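# Assemble the two printed parts to match the stand model

## Task

Join the two 3D-printed parts so the result looks like the assembled example displayed on the stand.

## Robot and tools

ROBOT. A humanoid upper body sits on a stand past the table's near (-x) edge and faces roughly +x. It has two seven-joint arms with five-finger hands. left_arm is on the +y side and carries a left hand. right_arm is on the -y side and carries a right hand. Base poses in the scene frame: left_arm (+0.071, +0.092, +0.417) m, right_arm (+0.039, -0.106, +0.418) m, both with quat_wxyz (+0.997, -0.004, -0.004, -0.079). A hand point can be no more than 0.62 m from its shoulder. Shoulders are about 0.28 m above the pelvis, which is 0.01 to 0.14 m above the table.

SCENE FRAME. z = 0 is the table top and +z is up. +x points away from the robot, across the table. The near table edge is at x = 0.18 m. Reported positions are in metres and can be a few centimetres off, more at long reach.

HAND POINT. This point is fixed to the palm, 0.05 m in front of it and 0.15 m from the wrist face. Its +z runs along the straight fingers, and its +y points out of the palm. On the right hand +x points away from the thumb; on the left hand +x points toward the thumb. Straight fingertips reach 0.06 to 0.07 m past the point, about 0.06 m behind it along -y. A bracket on the little-finger side of the wrist can strike things.

ROW LAYOUT. Every row has 28 numbers, each in [-1, 1], and both arms are always included. The order is: left dx, dy, dz, rx, ry, rz; left little, ring, middle, index, thumb_bend, thumb_turn, force_limit, speed; then the same 14 numbers for the right arm. The six pose numbers are an offset, not a pose. They are measured along the scene axes from that arm's Hand target as it stood when the action or move began. 1.0 equals 0.6 m or 180 degrees. rx, ry, rz form a single rotation vector, turning about the Hand target's position. Every row in an action counts from that same start, not from the row before it. Six zeros re-send the current Hand target. Each control step limits the commanded orientation to 32 degrees from the measured one.

HAND NUMBERS. For fingers and thumb_bend, +1 is straight/open and -1 is curled/closed. thumb_turn +1 puts the thumb beside the palm; -1 puts it in front of the palm, facing the fingers. force_limit runs from -1 (about 0 N) to +1 (10 N, or 15 N for the two thumb motors). speed runs from nearly zero at -1 up to full at +0.48 and above. For a gentle grip, close with speed -0.94 or lower. With the thumb turned in, the hand can grasp objects 0.035 to 0.065 m thick, or a handle down to 0.025 m. A motor only starts when its target changes by at least 0.002. To tighten a grip, raise force_limit and send a target more closed than hand_measured. To loosen it, send a target more open than hand_measured. To keep a hand unchanged, repeat its last sent eight numbers. If none have been sent yet, use hand_measured plus hand_force_limit and hand_speed.

TOOLS.
execute_actions(actions, cameras): actions is a list of actions. Each action is a list of up to 15 rows, one per 1/30 s step, and a short list keeps its last row until step 15. One action lasts 0.5 s. Images come back only when actions is empty or cameras asks for them; ["all"] gives every camera.
move(target, speed, blend, blocking, cameras): target is one row, or a list of up to 15 rows. Each row is offsets from the same Hand target, not from the previous row. speed is in m/s, from 0.002 to 1.8 with a default of 0.25; turning is capped at twice that in rad/s. blend is in metres and rounds the corners of a list; 0 stops at each target. A move is capped at 10 s. blocking=false returns after about 0.5 s while the motion continues. The result ends with a "move:" line giving the outcome (done, off_target, moving, held, fault) and any limits (paced, held). done means an arm rests within 3 mm and 2 degrees of its goal. Neither done nor off_target tells you about contact.
wait(seconds 0 to 10): lets time pass with commands held.
stop: brakes a running move.
zoom_image(camera, region [x0,y0,x1,y1]): region is at most 504 x 504 pixels of that camera's latest image. Cameras are cam_high, cam_bench, cam_left_wrist and cam_right_wrist, each 672x504.
show_instructions: shows the reference pages.
finished_scene: ends the scene for good.

RESULTS. Each arm reports end_effector_position, end_effector_quat_wxyz, Hand target, joint positions/velocities/torques and motor temperatures. Each hand reports hand_measured, hand_stopped_by (moving, target, force, stalled, fault) and hand_load_n, all in the row's hand order. hand_load_n is positive when the finger is pushed open. A load near 0 after closing means the grip was lost. A hand point often stops short of its Hand target; send the remaining distance as an offset.

CAUTIONS. An arm that is blocked keeps pushing until you command it back past its hand point. Do not knock parts off the table or drop them from height. Do not release parts that are still moving. Avoid slamming into fixed objects and pushing hard. Never let the arms touch each other, and never close one hand on the other's fingers. Keep finger loads moderate. Holding loads, reaching far or pushing toward unreachable poses heats the motors. A MOTOR HOT line appears at 90 °C, and at 120 °C that arm goes limp for 30 to 60 s. Faster moves hit harder and drift further from their path. Before finishing, the assembly must stay together on the table with the robot let go.

Each tool is called after ">>>" by a JSON object that holds its "name" and its "arguments", one argument or row to a line.

Reference images:

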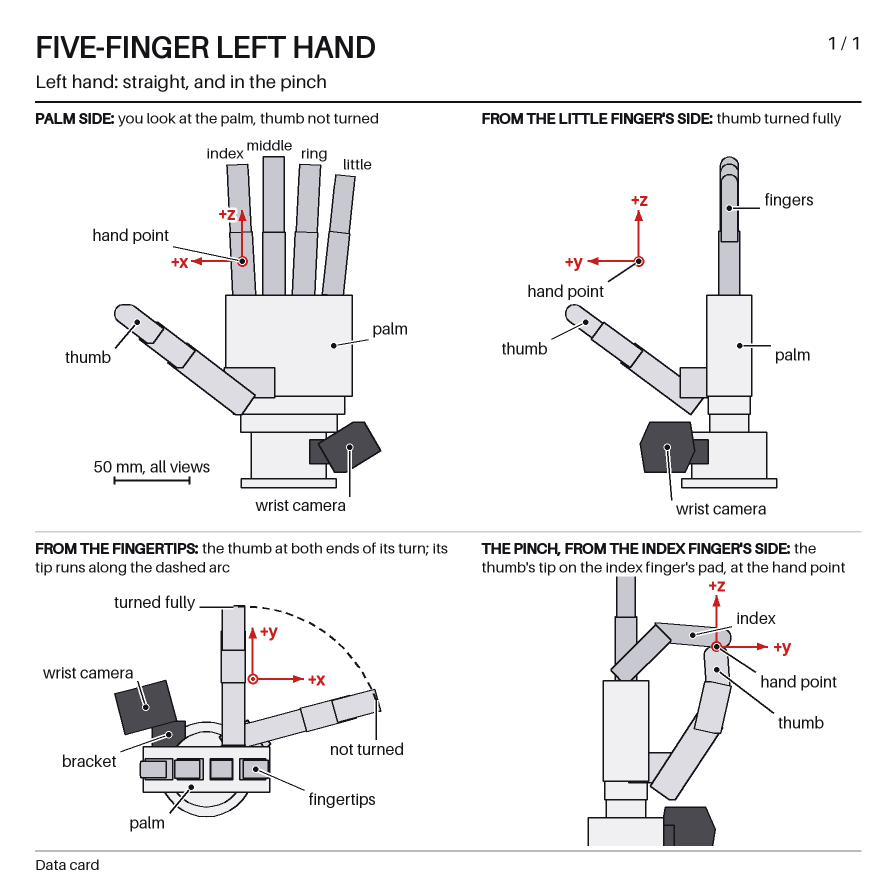

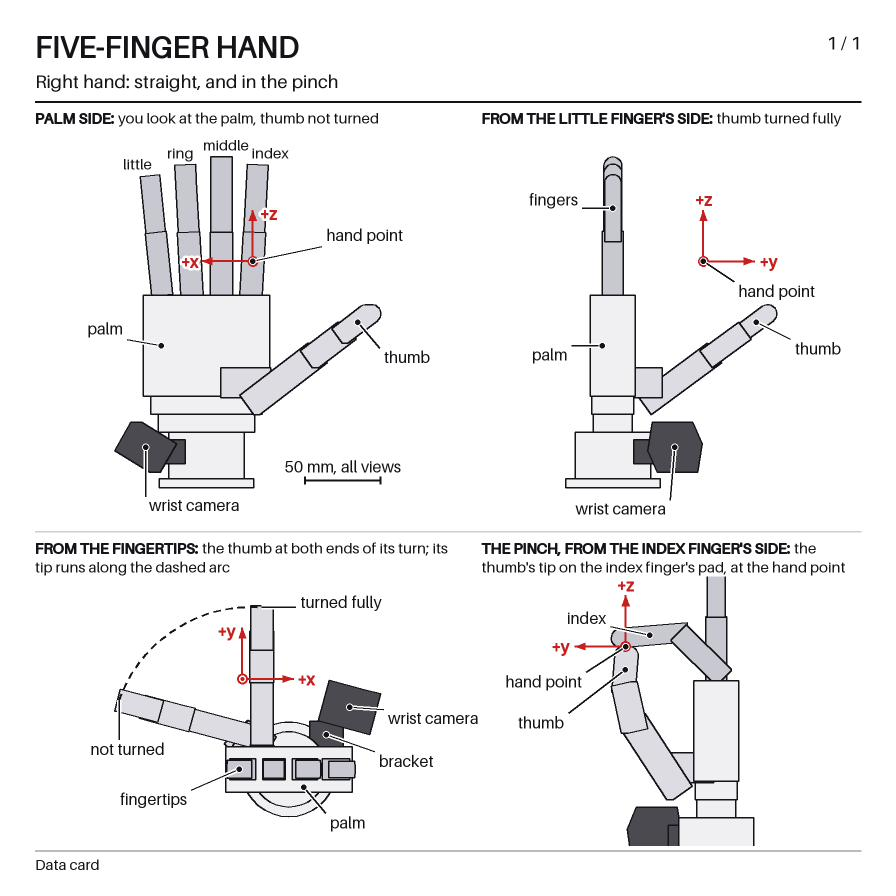

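## Session

>>> {"name": "execute_actions", "arguments": {
  "actions": []
}}

Scene clock: 0.00 s.
left_arm: end_effector_position=(+0.1880, +0.0929, +0.5179) hand_measured=(+1.000, +1.000, +1.000, +1.000, +1.000, +1.000) hand_load_n=(-0.5, +0.0, +0.0, +0.0, +0.0, +0.0) hand_stopped_by=(target, target, target, target, target, target) hand_force_limit=0.00 hand_speed=-0.80 end_effector_quat_wxyz=(+0.139, +0.062, -0.158, +0.976) | right_arm: end_effector_position=(+0.1505, -0.1418, +0.5196) hand_measured=(+1.000, +1.000, +1.000, +1.000, +1.000, +1.000) hand_load_n=(+0.0, +0.0, +0.0, +0.0, +0.0, +0.0) hand_stopped_by=(target, target, target, target, target, target) hand_force_limit=0.00 hand_speed=-0.80 end_effector_quat_wxyz=(+0.984, -0.153, +0.087, -0.018)
Joint positions: left_arm=[-0.08 0.5 0.23 -0.53 -0.57 -1 -0.31] | right_arm=[-0.08 -0.5 -0.23 -0.53 0.57 -1 0.31]
Joint velocities: within noise
Joint torques (N m): no reading
Motor temperatures (°C): left_arm=[44 45 34 42 35 39 35] | right_arm=[43 47 45 46 41 33 30]
Hand target: left_arm +0.1880, +0.0929, +0.5179; +0.139, +0.062, -0.158, +0.976 | right_arm +0.1505, -0.1418, +0.5196; +0.984, -0.153, +0.087, -0.018

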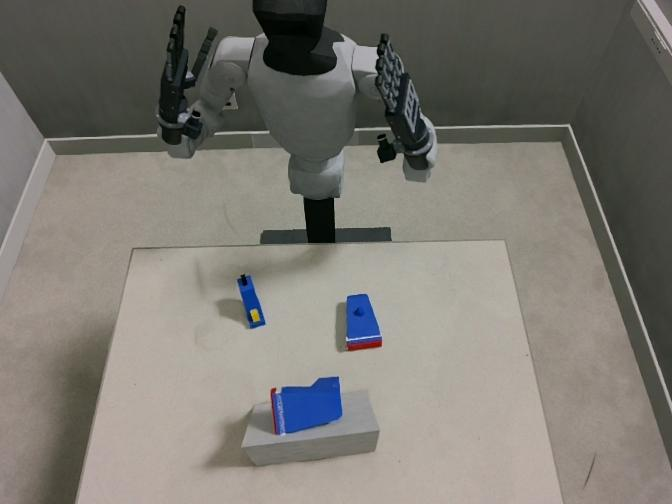

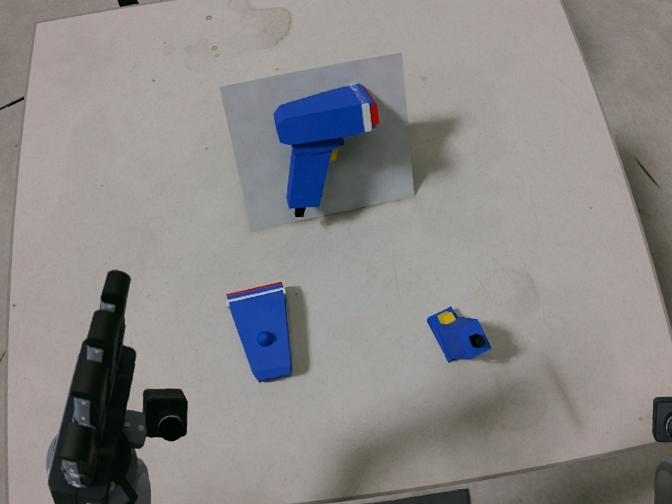

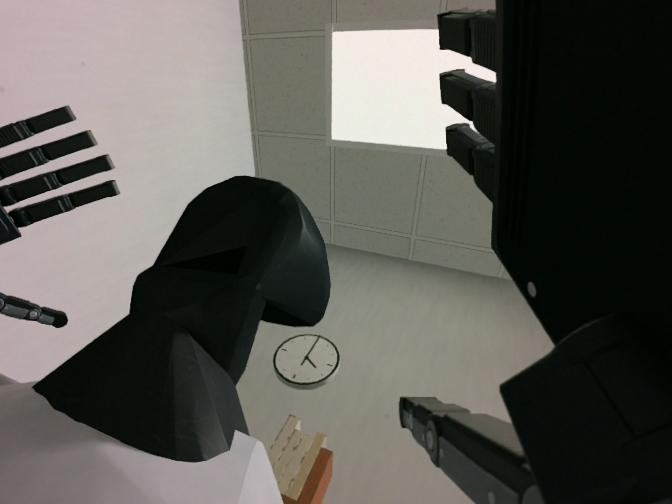

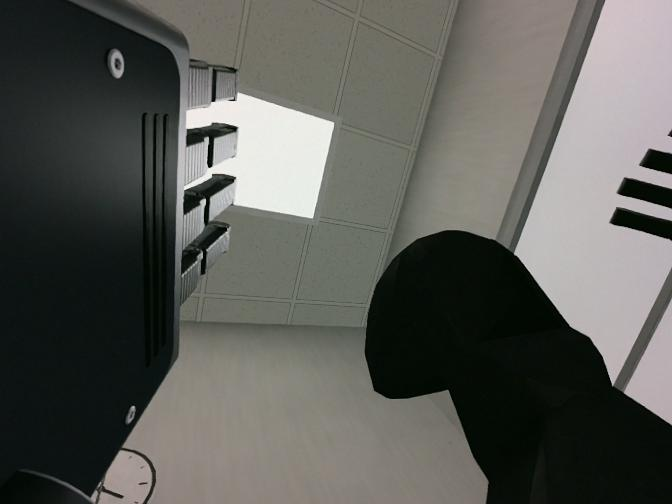

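>>> {"name": "zoom_image", "arguments": {
  "camera": "cam_bench",
  "region": [200, 240, 520, 400]
}}

>>> {"name": "zoom_image", "arguments": {
  "camera": "cam_bench",
  "region": [220, 50, 420, 230]
}}

>>> {"name": "zoom_image", "arguments": {
  "camera": "cam_high",
  "region": [200, 250, 420, 470]
}}

Scaled by 1.575 from the camera's 672x504 image, which has a finer 960x720 frame.

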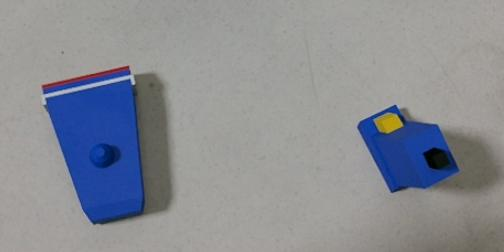

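Scaled by 2.520 from the camera's 672x504 image, which has a finer 960x720 frame.

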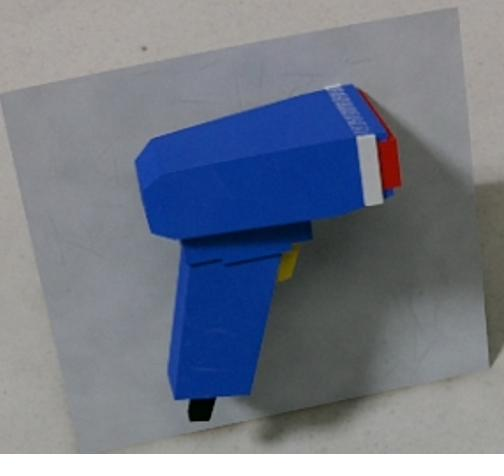

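Scaled by 2.291 from the camera's 672x504 image, which has a finer 960x720 frame.

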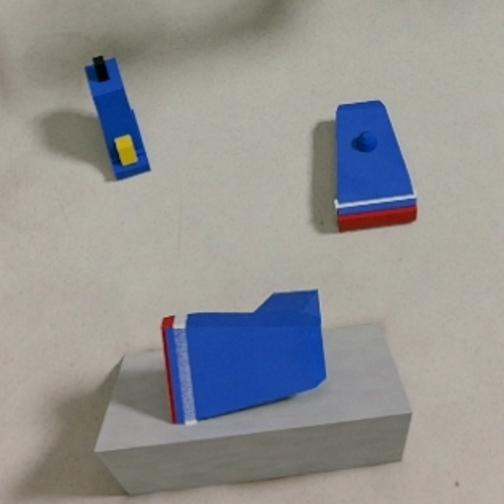

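>>> {"name": "move", "arguments": {
  "target": [0,0,0,0,0,0,1,1,1,1,1,1,0,-0.8,0.25,-0.15,-0.28,0.059,0.687,-0.106,1,1,1,1,1,-1,0,0.3],
  "speed": 0.5,
  "cameras": ["all"]
}}

Scene clock: 53.67 s.
left_arm: end_effector_position=(+0.1880, +0.0929, +0.5179) hand_measured=(+1.000, +1.000, +1.000, +1.000, +1.000, +1.000) hand_load_n=(+0.0, +0.0, +0.0, +0.0, +0.0, +0.0) hand_stopped_by=(target, target, target, target, target, target) hand_force_limit=0.00 hand_speed=-0.80 end_effector_quat_wxyz=(+0.139, +0.062, -0.158, +0.976) | right_arm: end_effector_position=(+0.2994, -0.2315, +0.3511) hand_measured=(+1.000, +1.000, +1.000, +1.000, +1.000, -1.000) hand_load_n=(-0.5, +0.0, +0.0, +0.0, +0.0, +0.0) hand_stopped_by=(target, target, target, target, target, target) hand_force_limit=0.00 hand_speed=0.30 end_effector_quat_wxyz=(+0.396, -0.027, +0.918, +0.007)
Joint positions: left_arm=[-0.08 0.5 0.23 -0.53 -0.57 -1 -0.31] | right_arm=[1.512 -1.525 -1.814 -0.514 1.966 0.724 -0.069]
Joint torques (N m): left_arm=[-1.92 1.49 1.19 -1.58 -0.49 -0.29 0.22] | right_arm=[-3.38 1.3 -3.31 1.94 1.16 -0.86 -0.21]
Hand target: left_arm +0.1880, +0.0929, +0.5179; +0.139, +0.062, -0.158, +0.976 | right_arm +0.3005, -0.2318, +0.3516; +0.383, +0.000, +0.924, +0.000
Off the commanded pose: left_arm 0.000 m, 0 deg | right_arm 0.001 m, 4 deg.
joint sent to its limit (right arm) — joint 5 (wrist roll), upper limit. The joint targets are off in orientation, not in position.
move: off_target (right_arm)

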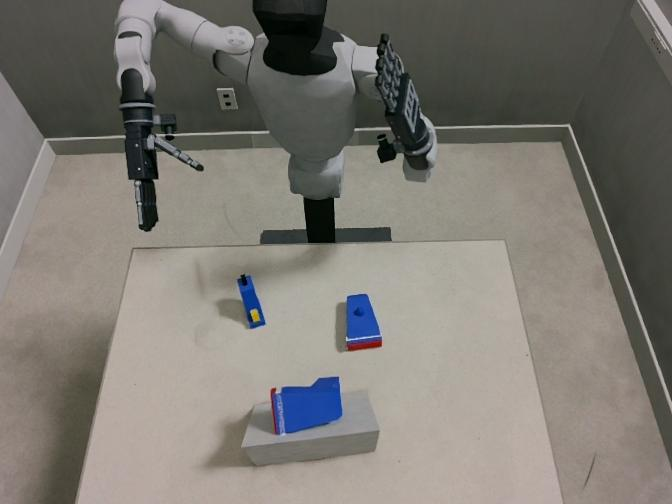

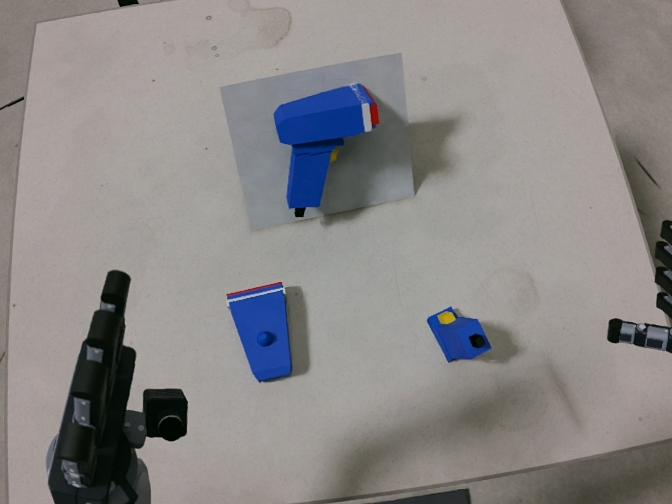

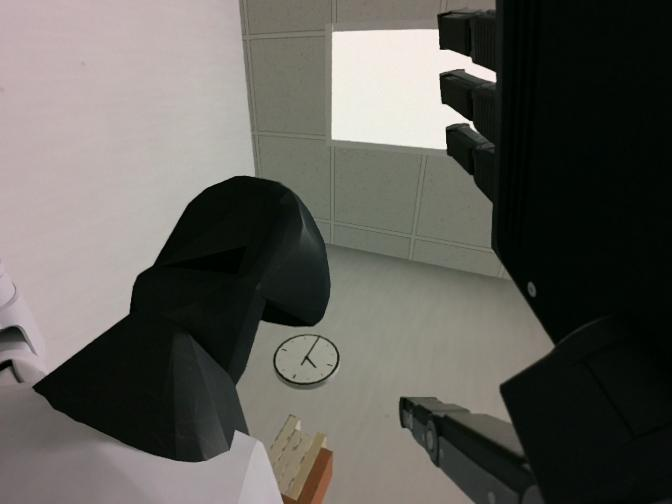

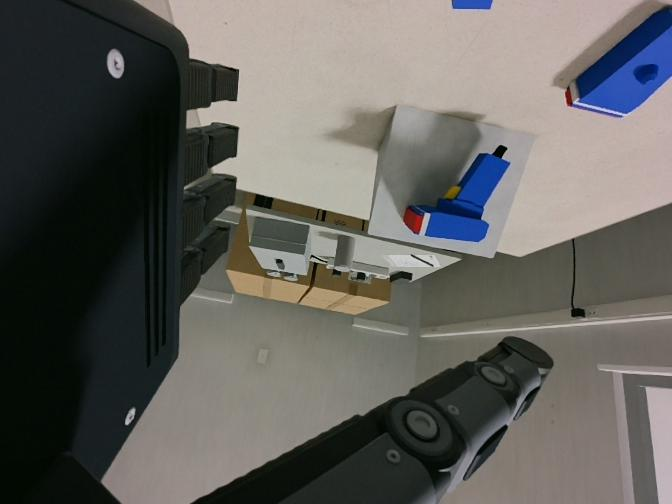

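>>> {"name": "move", "arguments": {
  "target": [
    [0,0,0,0,0,0,1,1,1,1,1,1,0,-0.8,-0.2,0.13,0.28,0,-0.75,0,1,1,1,1,1,-1,0,0.3],
    [0,0,0,0,0,0,1,1,1,1,1,1,0,-0.8,0.0,0.1,0.08,0,-0.5,0,1,1,1,1,1,-1,0,0.3],
    [0,0,0,0,0,0,1,1,1,1,1,1,0,-0.8,0.08,0.03,-0.17,0,-0.19,0,1,1,1,1,1,-1,0,0.3]
  ],
  "speed": 0.6,
  "blend": 0.03,
  "cameras": ["all"]
}}

Scene clock: 72.97 s.
left_arm: end_effector_position=(+0.1880, +0.0929, +0.5179) hand_measured=(+1.000, +1.000, +1.000, +1.000, +1.000, +1.000) hand_load_n=(+0.0, +0.0, +0.0, +0.0, +0.0, +0.0) hand_stopped_by=(target, target, target, target, target, target) hand_force_limit=0.00 hand_speed=-0.80 end_effector_quat_wxyz=(+0.139, +0.062, -0.158, +0.976) | right_arm: end_effector_position=(+0.3470, -0.2139, +0.2441) hand_measured=(+1.000, +1.000, +1.000, +1.000, +1.000, -1.000) hand_load_n=(+0.0, +0.0, +0.0, +0.5, +0.0, +0.0) hand_stopped_by=(target, target, target, target, target, target) hand_force_limit=0.00 hand_speed=0.30 end_effector_quat_wxyz=(+0.633, +0.003, +0.775, +0.001)
Joint positions: left_arm=[-0.08 0.5 0.23 -0.53 -0.57 -1 -0.31] | right_arm=[0.139 -0.707 -0.002 -0.306 0.681 0.062 -0.003]
Joint torques (N m): left_arm=[-1.9 1.49 1.19 -1.58 -0.5 -0.29 0.22] | right_arm=[-3.62 -3.36 -3.69 -3.64 1.17 -1.18 -0.18]
Hand target: left_arm +0.1880, +0.0929, +0.5179; +0.139, +0.062, -0.158, +0.976 | right_arm +0.3485, -0.2138, +0.2496; +0.638, +0.000, +0.770, +0.000
Off the commanded pose: left_arm 0.000 m, 0 deg | right_arm 0.006 m, 1 deg.
move: off_target (right_arm)

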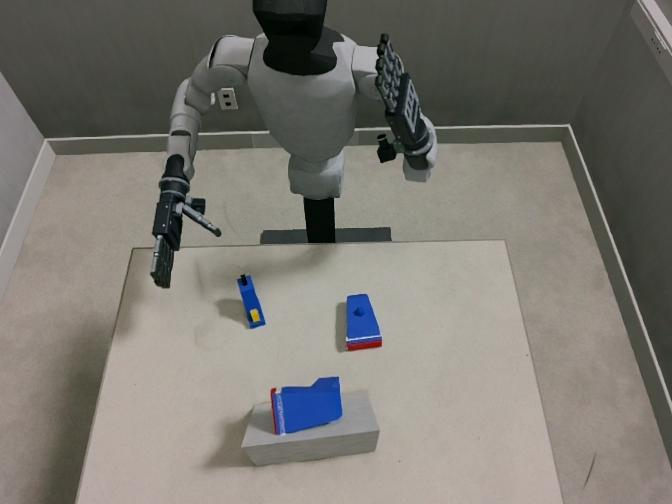

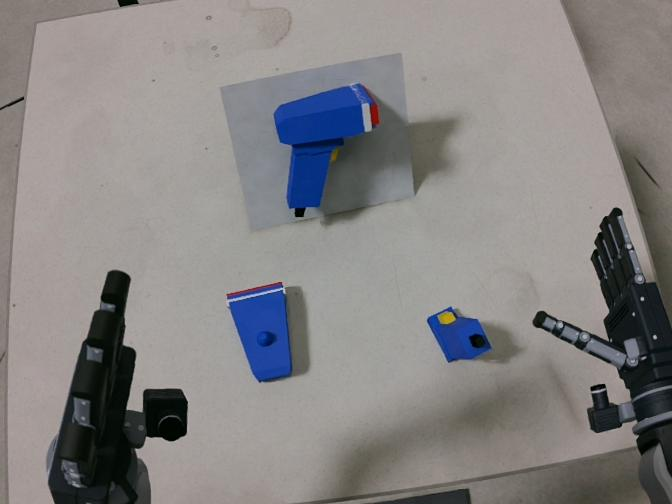

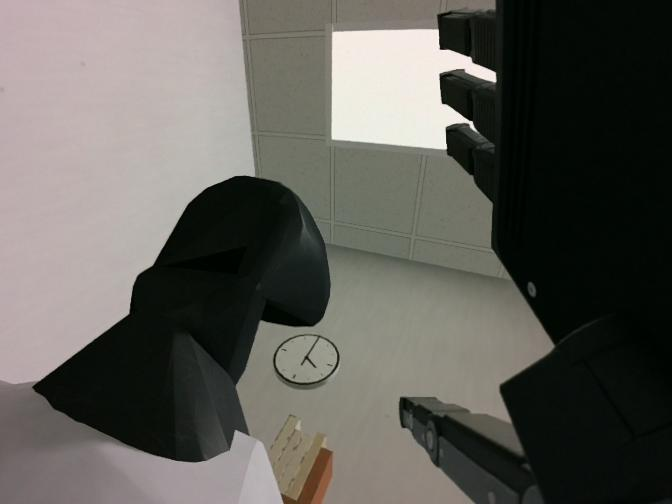

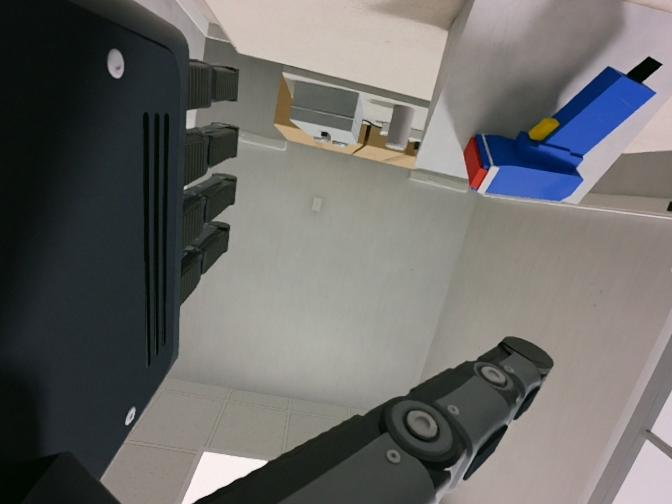

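>>> {"name": "move", "arguments": {
  "target": [0,0,0,0,0,0,1,1,1,1,1,1,0,-0.8,-0.08,-0.01,-0.2,0,0.108,0,1,1,1,1,1,-1,0,0.3],
  "speed": 0.4,
  "cameras": ["all"]
}}

Scene clock: 88.23 s.
left_arm: end_effector_position=(+0.1880, +0.0929, +0.5179) hand_measured=(+1.000, +1.000, +1.000, +1.000, +1.000, +1.000) hand_load_n=(+0.0, +0.0, +0.0, +0.0, +0.0, +0.0) hand_stopped_by=(target, target, target, target, target, target) hand_force_limit=0.00 hand_speed=-0.80 end_effector_quat_wxyz=(+0.139, +0.062, -0.158, +0.976) | right_arm: end_effector_position=(+0.3007, -0.2207, +0.1318) hand_measured=(+1.000, +1.000, +1.000, +1.000, +1.000, -1.000) hand_load_n=(+0.0, +0.0, +0.0, +0.0, +0.0, +0.0) hand_stopped_by=(target, target, target, target, target, target) hand_force_limit=0.00 hand_speed=0.30 end_effector_quat_wxyz=(+0.500, -0.001, +0.866, -0.001)
Joint positions: left_arm=[-0.08 0.5 0.23 -0.53 -0.57 -1 -0.31] | right_arm=[0.216 -0.701 0.103 -0.094 0.62 0.081 0.065]
Joint torques (N m): left_arm=[-1.91 1.49 1.2 -1.59 -0.5 -0.29 0.22] | right_arm=[-2.47 -2.35 -2.46 -1.52 1.04 -1.21 -0.12]
Hand target: left_arm +0.1880, +0.0929, +0.5179; +0.139, +0.062, -0.158, +0.976 | right_arm +0.3005, -0.2198, +0.1296; +0.498, +0.000, +0.867, +0.000
Off the commanded pose: left_arm 0.000 m, 0 deg | right_arm 0.002 m, 0 deg.
move: done

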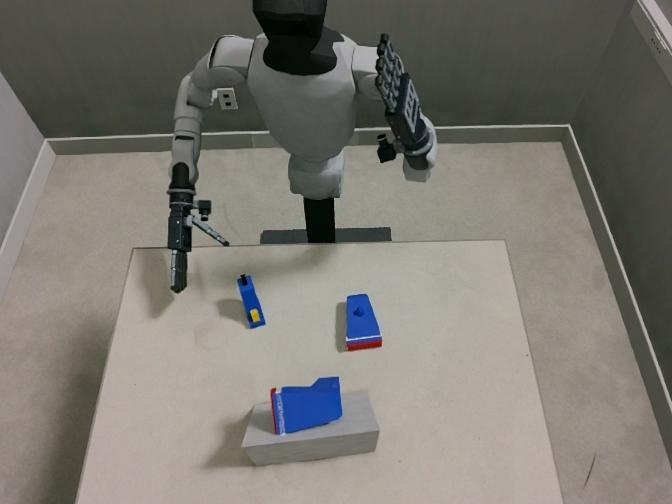

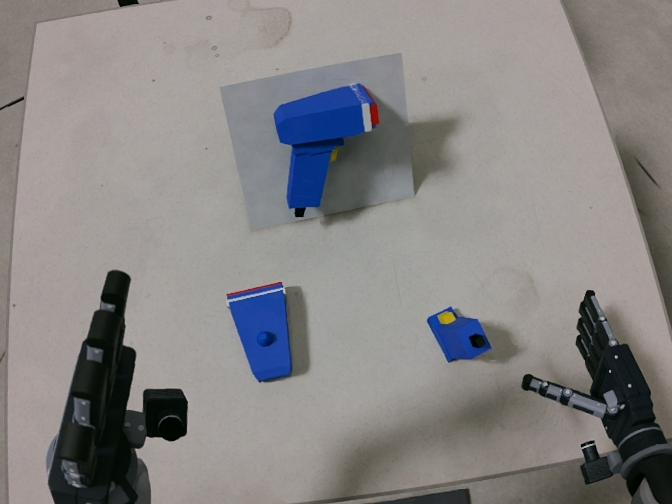

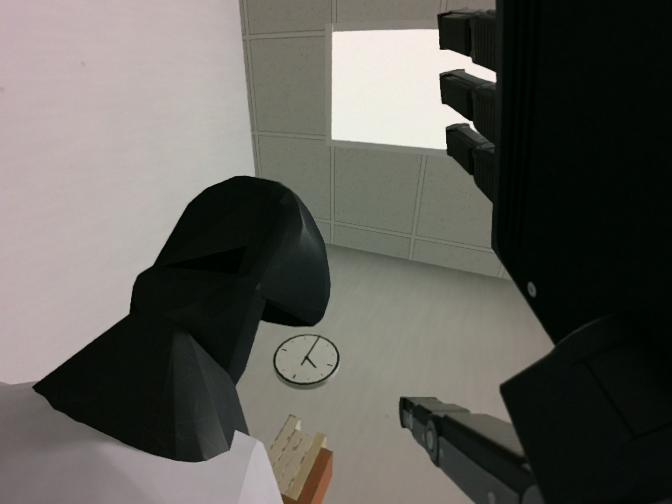

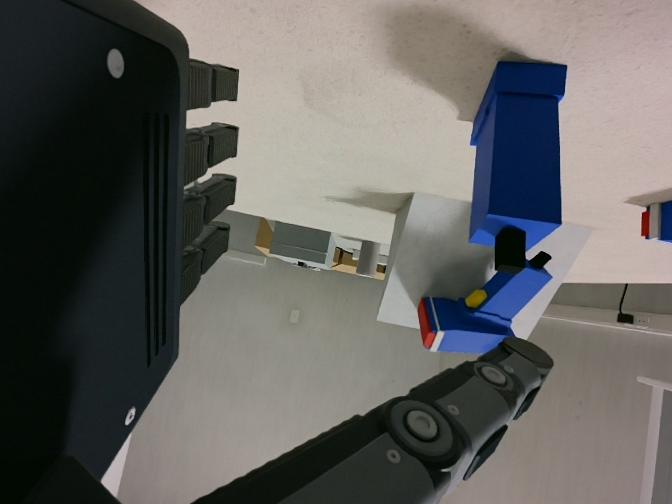

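>>> {"name": "move", "arguments": {
  "target": [0,0,0,0,0,0,1,1,1,1,1,1,0,-0.8,-0.05,0.1,-0.015,0,0,0.083,1,1,1,1,1,-1,0,0.3],
  "speed": 0.3,
  "cameras": ["cam_high","cam_bench","cam_right_wrist"]
}}

Scene clock: 138.20 s.
left_arm: end_effector_position=(+0.1880, +0.0929, +0.5179) hand_measured=(+1.000, +1.000, +1.000, +1.000, +1.000, +1.000) hand_load_n=(+0.0, +0.0, +0.0, +0.0, +0.0, +0.0) hand_stopped_by=(target, target, target, target, target, target) hand_force_limit=0.00 hand_speed=-0.80 end_effector_quat_wxyz=(+0.139, +0.062, -0.158, +0.976) | right_arm: end_effector_position=(+0.2725, -0.1583, +0.1237) hand_measured=(+1.000, +1.000, +1.000, +1.000, +1.000, -1.000) hand_load_n=(+0.0, +0.0, +0.0, +0.0, +0.0, +0.0) hand_stopped_by=(target, target, target, target, target, target) hand_force_limit=0.00 hand_speed=0.30 end_effector_quat_wxyz=(+0.498, -0.110, +0.858, +0.067)
Joint positions: left_arm=[-0.08 0.5 0.23 -0.53 -0.57 -1 -0.31] | right_arm=[0.232 -0.701 0.213 -0.086 0.492 -0.022 0.21]
Joint torques (N m): left_arm=[-1.91 1.49 1.2 -1.58 -0.5 -0.29 0.22] | right_arm=[-1.75 -2.57 -2.43 -1.57 1.05 -1.22 -0.1]
Hand target: left_arm +0.1880, +0.0929, +0.5179; +0.139, +0.062, -0.158, +0.976 | right_arm +0.2705, -0.1598, +0.1206; +0.494, -0.113, +0.860, +0.065
Off the commanded pose: left_arm 0.000 m, 0 deg | right_arm 0.004 m, 1 deg.
move: off_target (right_arm)
Images, in order (width x height): cam_high 672x504, cam_bench 672x504, cam_right_wrist 672x504.

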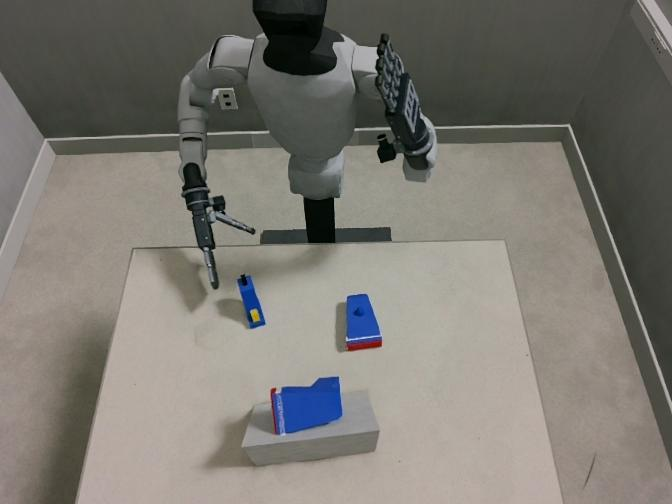

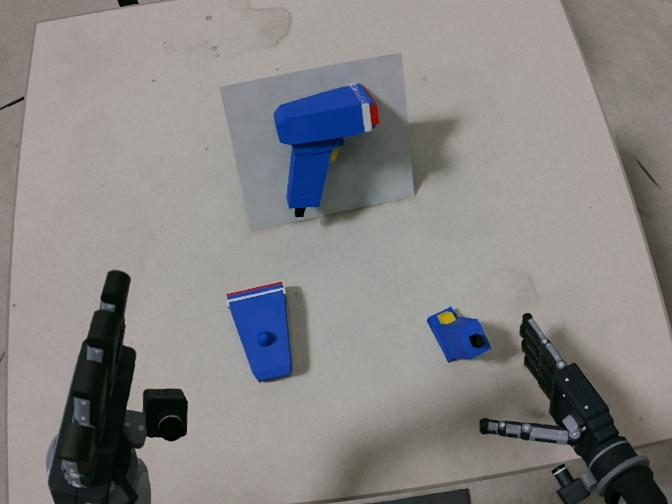

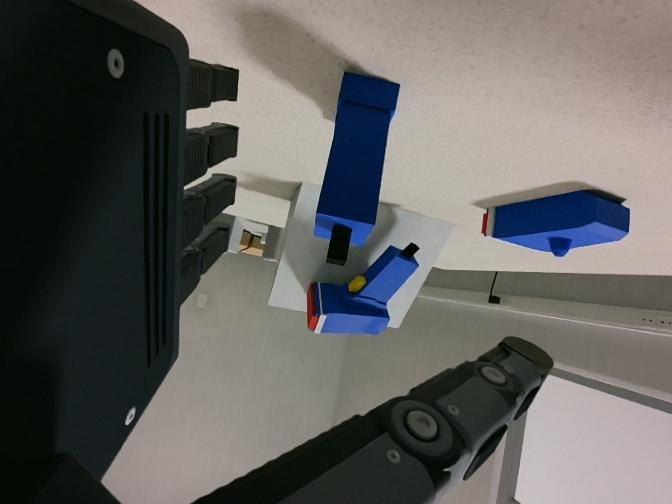

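>>> {"name": "move", "arguments": {
  "target": [0,0,0,0,0,0,1,1,1,1,1,1,0,-0.8,0.1075,0.028,-0.026,0,0,0,1,1,1,1,1,-1,0,0.3],
  "speed": 0.12,
  "cameras": ["cam_high","cam_bench","cam_right_wrist"]
}}

>>> {"name": "zoom_image", "arguments": {
  "camera": "cam_bench",
  "region": [400, 250, 600, 440]
}}

>>> {"name": "zoom_image", "arguments": {
  "camera": "cam_high",
  "region": [180, 200, 320, 340]
}}

Scene clock: 158.63 s.
left_arm: end_effector_position=(+0.1880, +0.0929, +0.5179) hand_measured=(+1.000, +1.000, +1.000, +1.000, +1.000, +1.000) hand_load_n=(+0.0, +0.0, +0.0, -0.5, +0.0, +0.0) hand_stopped_by=(target, target, target, target, target, target) hand_force_limit=0.00 hand_speed=-0.80 end_effector_quat_wxyz=(+0.139, +0.062, -0.158, +0.976) | right_arm: end_effector_position=(+0.3350, -0.1441, +0.1068) hand_measured=(+1.000, +1.000, +1.000, +1.000, +1.000, -1.000) hand_load_n=(+0.0, +0.0, +0.0, +0.0, +0.0, +0.0) hand_stopped_by=(target, target, target, target, target, target) hand_force_limit=0.00 hand_speed=0.30 end_effector_quat_wxyz=(+0.495, -0.112, +0.859, +0.064)
Joint positions: left_arm=[-0.08 0.5 0.23 -0.53 -0.57 -1 -0.31] | right_arm=[-0.093 -0.59 0.303 0.135 0.455 0.086 0.186]
Joint torques (N m): left_arm=[-1.91 1.49 1.19 -1.58 -0.5 -0.29 0.22] | right_arm=[-4.47 -1.69 -2 -1.76 0.99 -1.19 -0.17]
Hand target: left_arm +0.1880, +0.0929, +0.5179; +0.139, +0.062, -0.158, +0.976 | right_arm +0.3350, -0.1430, +0.1050; +0.494, -0.113, +0.860, +0.065
Off the commanded pose: left_arm 0.000 m, 0 deg | right_arm 0.002 m, 0 deg.
move: done
Images, in order (width x height): cam_high 672x504, cam_bench 672x504, cam_right_wrist 672x504.

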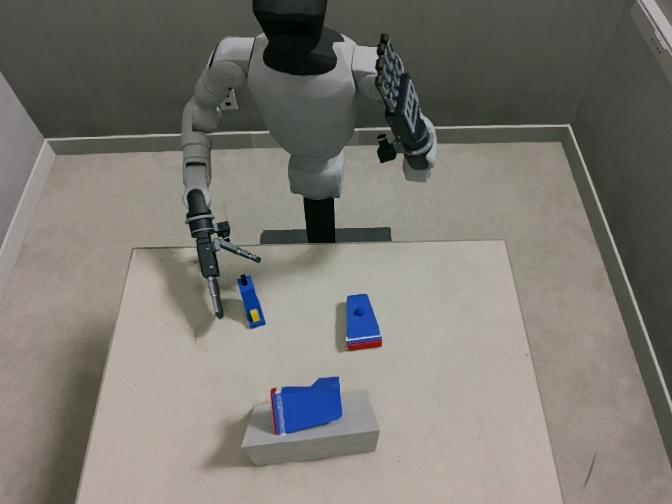

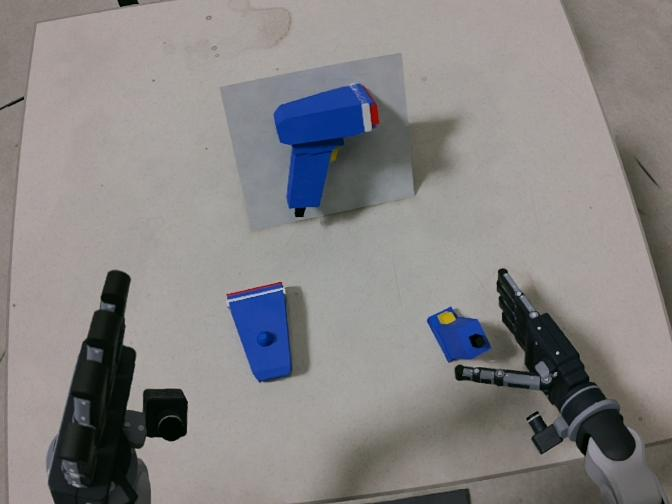

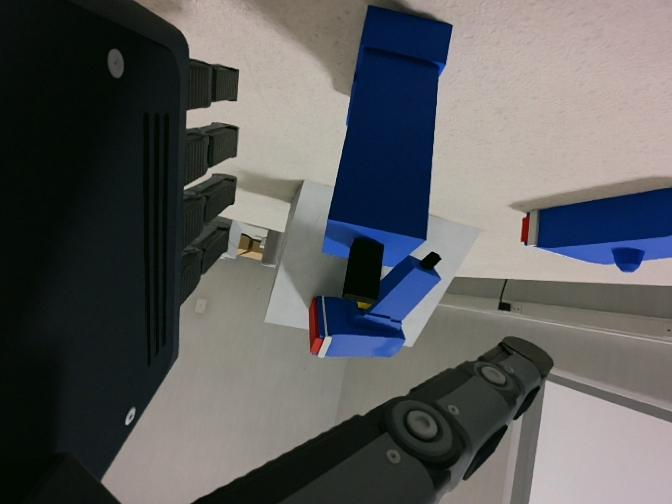

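Scaled by 2.520 from the camera's 672x504 image, which has a finer 960x720 frame.

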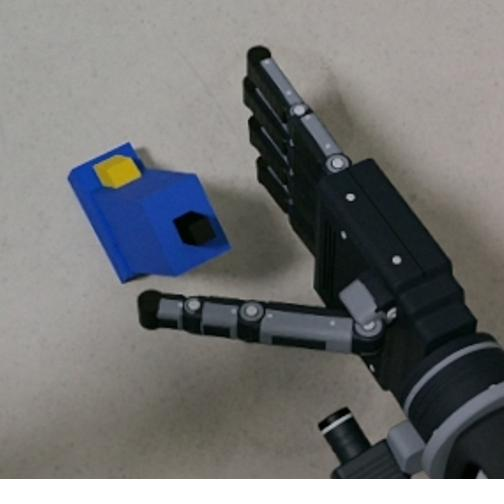

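Scaled by 3.600 from the camera's 672x504 image, which has a finer 960x720 frame.

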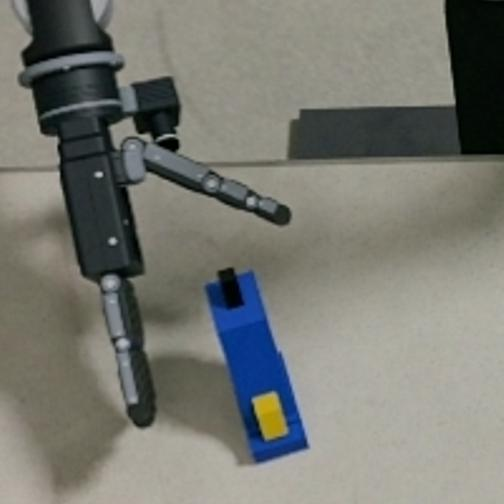

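>>> {"name": "move", "arguments": {
  "target": [
    [0,0,0,0,0,0,1,1,1,1,1,1,0,-0.8,0,0,0,0,0,0,-1,0.5,0.5,0.5,1,-1,0,0.0],
    [0,0,0,0,0,0,1,1,1,1,1,1,0,-0.8,0.0225,0.03,-0.045,0,0,0,-1,0.5,0.5,0.5,1,-1,0,0.0]
  ],
  "speed": 0.08,
  "cameras": ["cam_high","cam_bench","cam_right_wrist"]
}}

>>> {"name": "zoom_image", "arguments": {
  "camera": "cam_bench",
  "region": [400, 250, 600, 440]
}}

>>> {"name": "zoom_image", "arguments": {
  "camera": "cam_high",
  "region": [180, 200, 320, 340]
}}

Scene clock: 234.33 s.
left_arm: end_effector_position=(+0.1880, +0.0929, +0.5179) hand_measured=(+1.000, +1.000, +1.000, +1.000, +1.000, +1.000) hand_load_n=(+0.0, +0.0, +0.0, +0.0, +0.0, -0.5) hand_stopped_by=(target, target, target, target, target, target) hand_force_limit=0.00 hand_speed=-0.80 end_effector_quat_wxyz=(+0.139, +0.062, -0.158, +0.976) | right_arm: end_effector_position=(+0.3470, -0.1275, +0.0779) hand_measured=(-1.000, +0.500, +0.500, +0.500, +1.000, -1.000) hand_load_n=(+0.0, +0.0, +0.0, +0.0, +0.0, +0.0) hand_stopped_by=(target, target, target, target, target, target) hand_force_limit=0.00 hand_speed=0.00 end_effector_quat_wxyz=(+0.493, -0.109, +0.861, +0.063)
Joint positions: left_arm=[-0.08 0.5 0.23 -0.53 -0.57 -1 -0.31] | right_arm=[-0.197 -0.46 0.356 0.387 0.379 -0.033 0.182]
Joint torques (N m): left_arm=[-1.9 1.49 1.2 -1.59 -0.5 -0.29 0.22] | right_arm=[-5.71 -1.46 -1.58 -1.66 1.05 -1.22 -0.07]
Hand target: left_arm +0.1880, +0.0929, +0.5179; +0.139, +0.062, -0.158, +0.976 | right_arm +0.3485, -0.1250, +0.0780; +0.494, -0.113, +0.860, +0.065
Off the commanded pose: left_arm 0.000 m, 0 deg | right_arm 0.003 m, 0 deg.
move: done
Images, in order (width x height): cam_high 672x504, cam_bench 672x504, cam_right_wrist 672x504.

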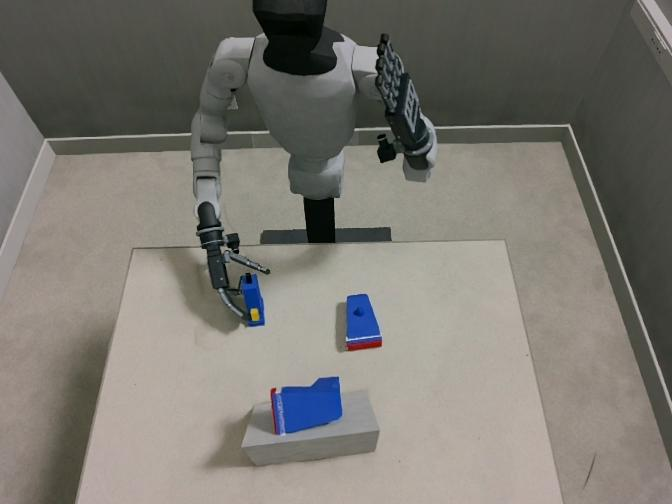

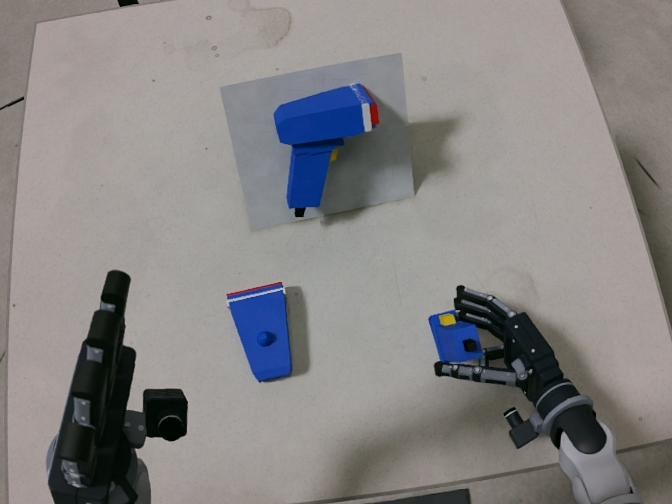

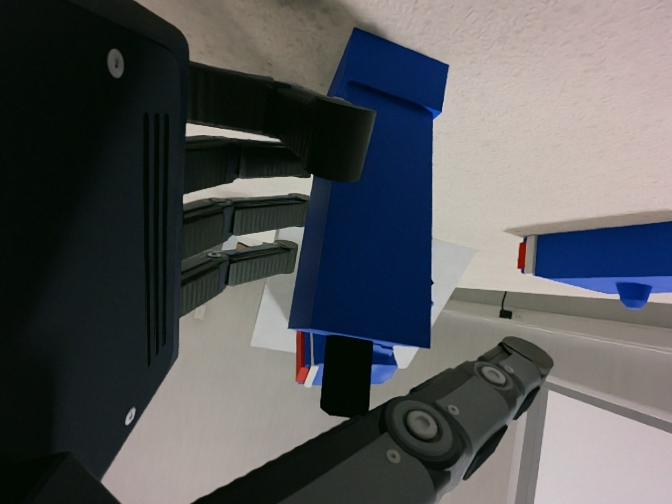

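Scaled by 2.520 from the camera's 672x504 image, which has a finer 960x720 frame.

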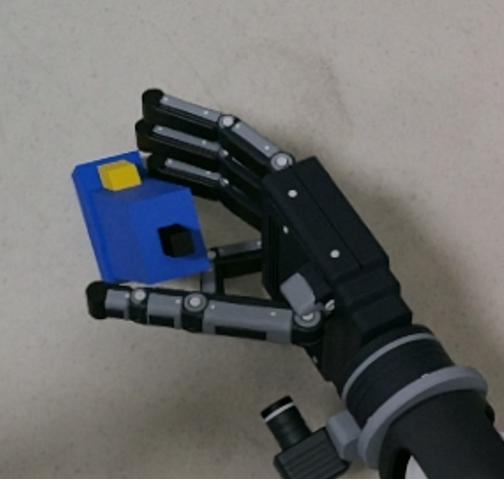

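Scaled by 3.600 from the camera's 672x504 image, which has a finer 960x720 frame.

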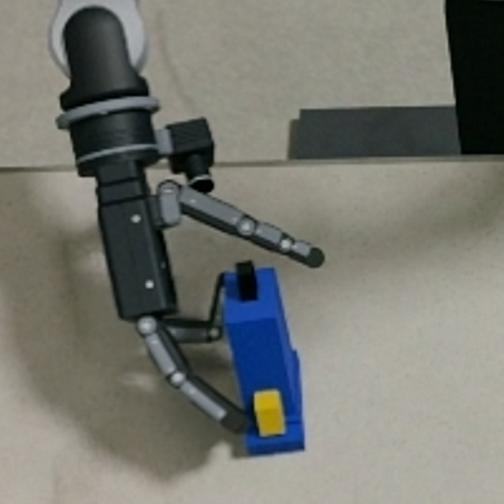

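>>> {"name": "move", "arguments": {
  "target": [
    [0,0,0,0,0,0,1,1,1,1,1,1,0,-0.8,-0.013,-0.002,-0.007,0,0,0,-1,0.5,0.5,0.5,1,-1,0,0.0],
    [0,0,0,0,0,0,1,1,1,1,1,1,0,-0.8,-0.013,-0.002,-0.007,0,0,0,-1,-0.3,-0.3,-0.3,-0.3,-1,-0.5,-0.85]
  ],
  "speed": 0.08,
  "cameras": ["cam_high","cam_bench","cam_right_wrist"]
}}

>>> {"name": "zoom_image", "arguments": {
  "camera": "cam_bench",
  "region": [400, 250, 600, 440]
}}

>>> {"name": "zoom_image", "arguments": {
  "camera": "cam_high",
  "region": [180, 200, 320, 340]
}}

Scene clock: 249.50 s.
left_arm: end_effector_position=(+0.1880, +0.0929, +0.5179) hand_measured=(+1.000, +1.000, +1.000, +1.000, +1.000, +1.000) hand_load_n=(+0.0, +0.0, +0.0, +0.0, +0.0, +0.0) hand_stopped_by=(target, target, target, target, target, target) hand_force_limit=0.00 hand_speed=-0.80 end_effector_quat_wxyz=(+0.139, +0.062, -0.158, +0.976) | right_arm: end_effector_position=(+0.3474, -0.1253, +0.0824) hand_measured=(-1.000, -0.012, -0.026, -0.178, +0.696, -1.000) hand_load_n=(+0.0, +1.5, +3.0, +4.0, +5.0, +0.5) hand_stopped_by=(target, force, force, force, force, target) hand_force_limit=-0.50 hand_speed=-0.85 end_effector_quat_wxyz=(+0.506, -0.114, +0.852, +0.065)
Joint positions: left_arm=[-0.08 0.5 0.23 -0.53 -0.57 -1 -0.31] | right_arm=[-0.197 -0.46 0.366 0.402 0.379 -0.082 0.184]
Joint torques (N m): left_arm=[-1.91 1.49 1.19 -1.58 -0.5 -0.29 0.22] | right_arm=[-3.31 -1.8 -1.44 -1.79 1.13 -0.83 -0.17]
Hand target: left_arm +0.1880, +0.0929, +0.5179; +0.139, +0.062, -0.158, +0.976 | right_arm +0.3407, -0.1262, +0.0738; +0.494, -0.113, +0.860, +0.065
Off the commanded pose: left_arm 0.000 m, 0 deg | right_arm 0.011 m, 2 deg.
move: off_target (right_arm); target 2's new numbers were sent with right_arm's hand 0.009 m and 1 deg from that target
Images, in order (width x height): cam_high 672x504, cam_bench 672x504, cam_right_wrist 672x504.

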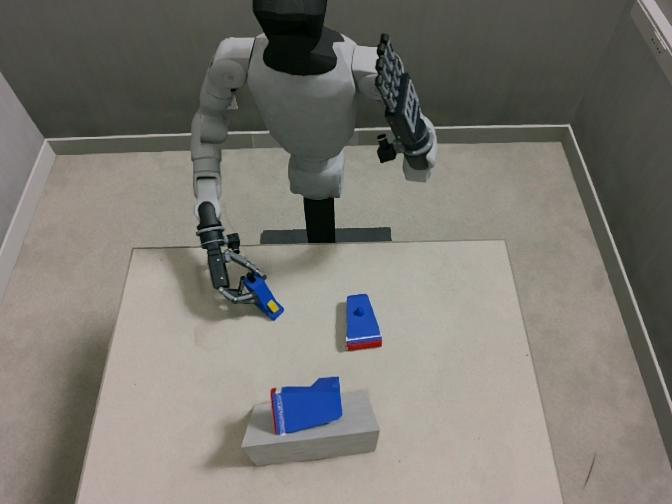

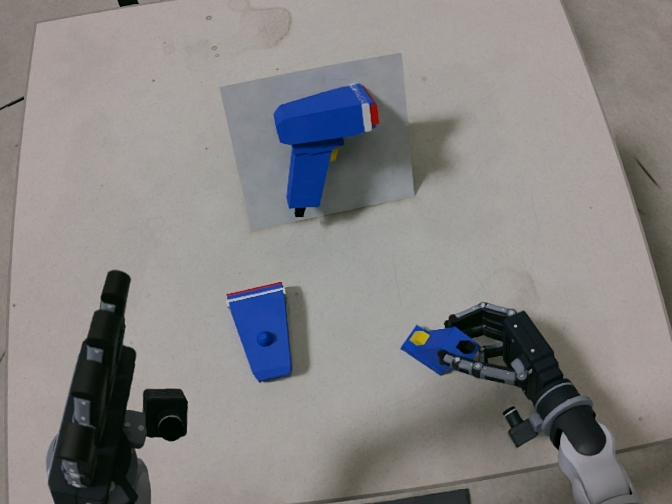

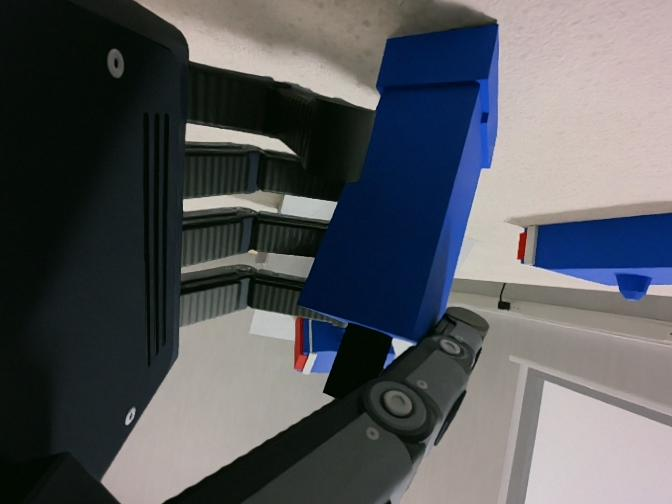

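Scaled by 2.520 from the camera's 672x504 image, which has a finer 960x720 frame.

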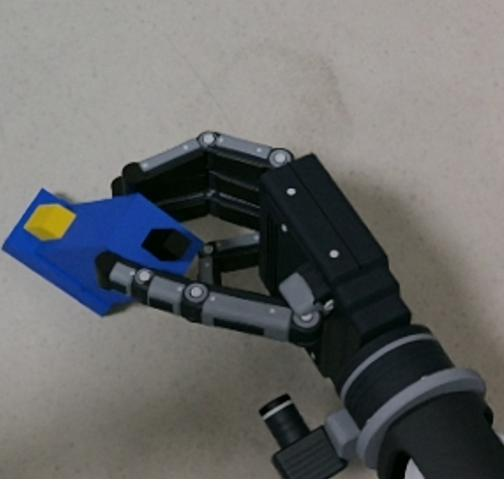

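Scaled by 3.600 from the camera's 672x504 image, which has a finer 960x720 frame.

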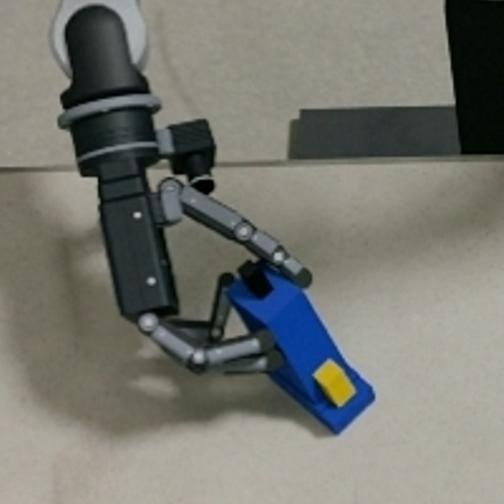

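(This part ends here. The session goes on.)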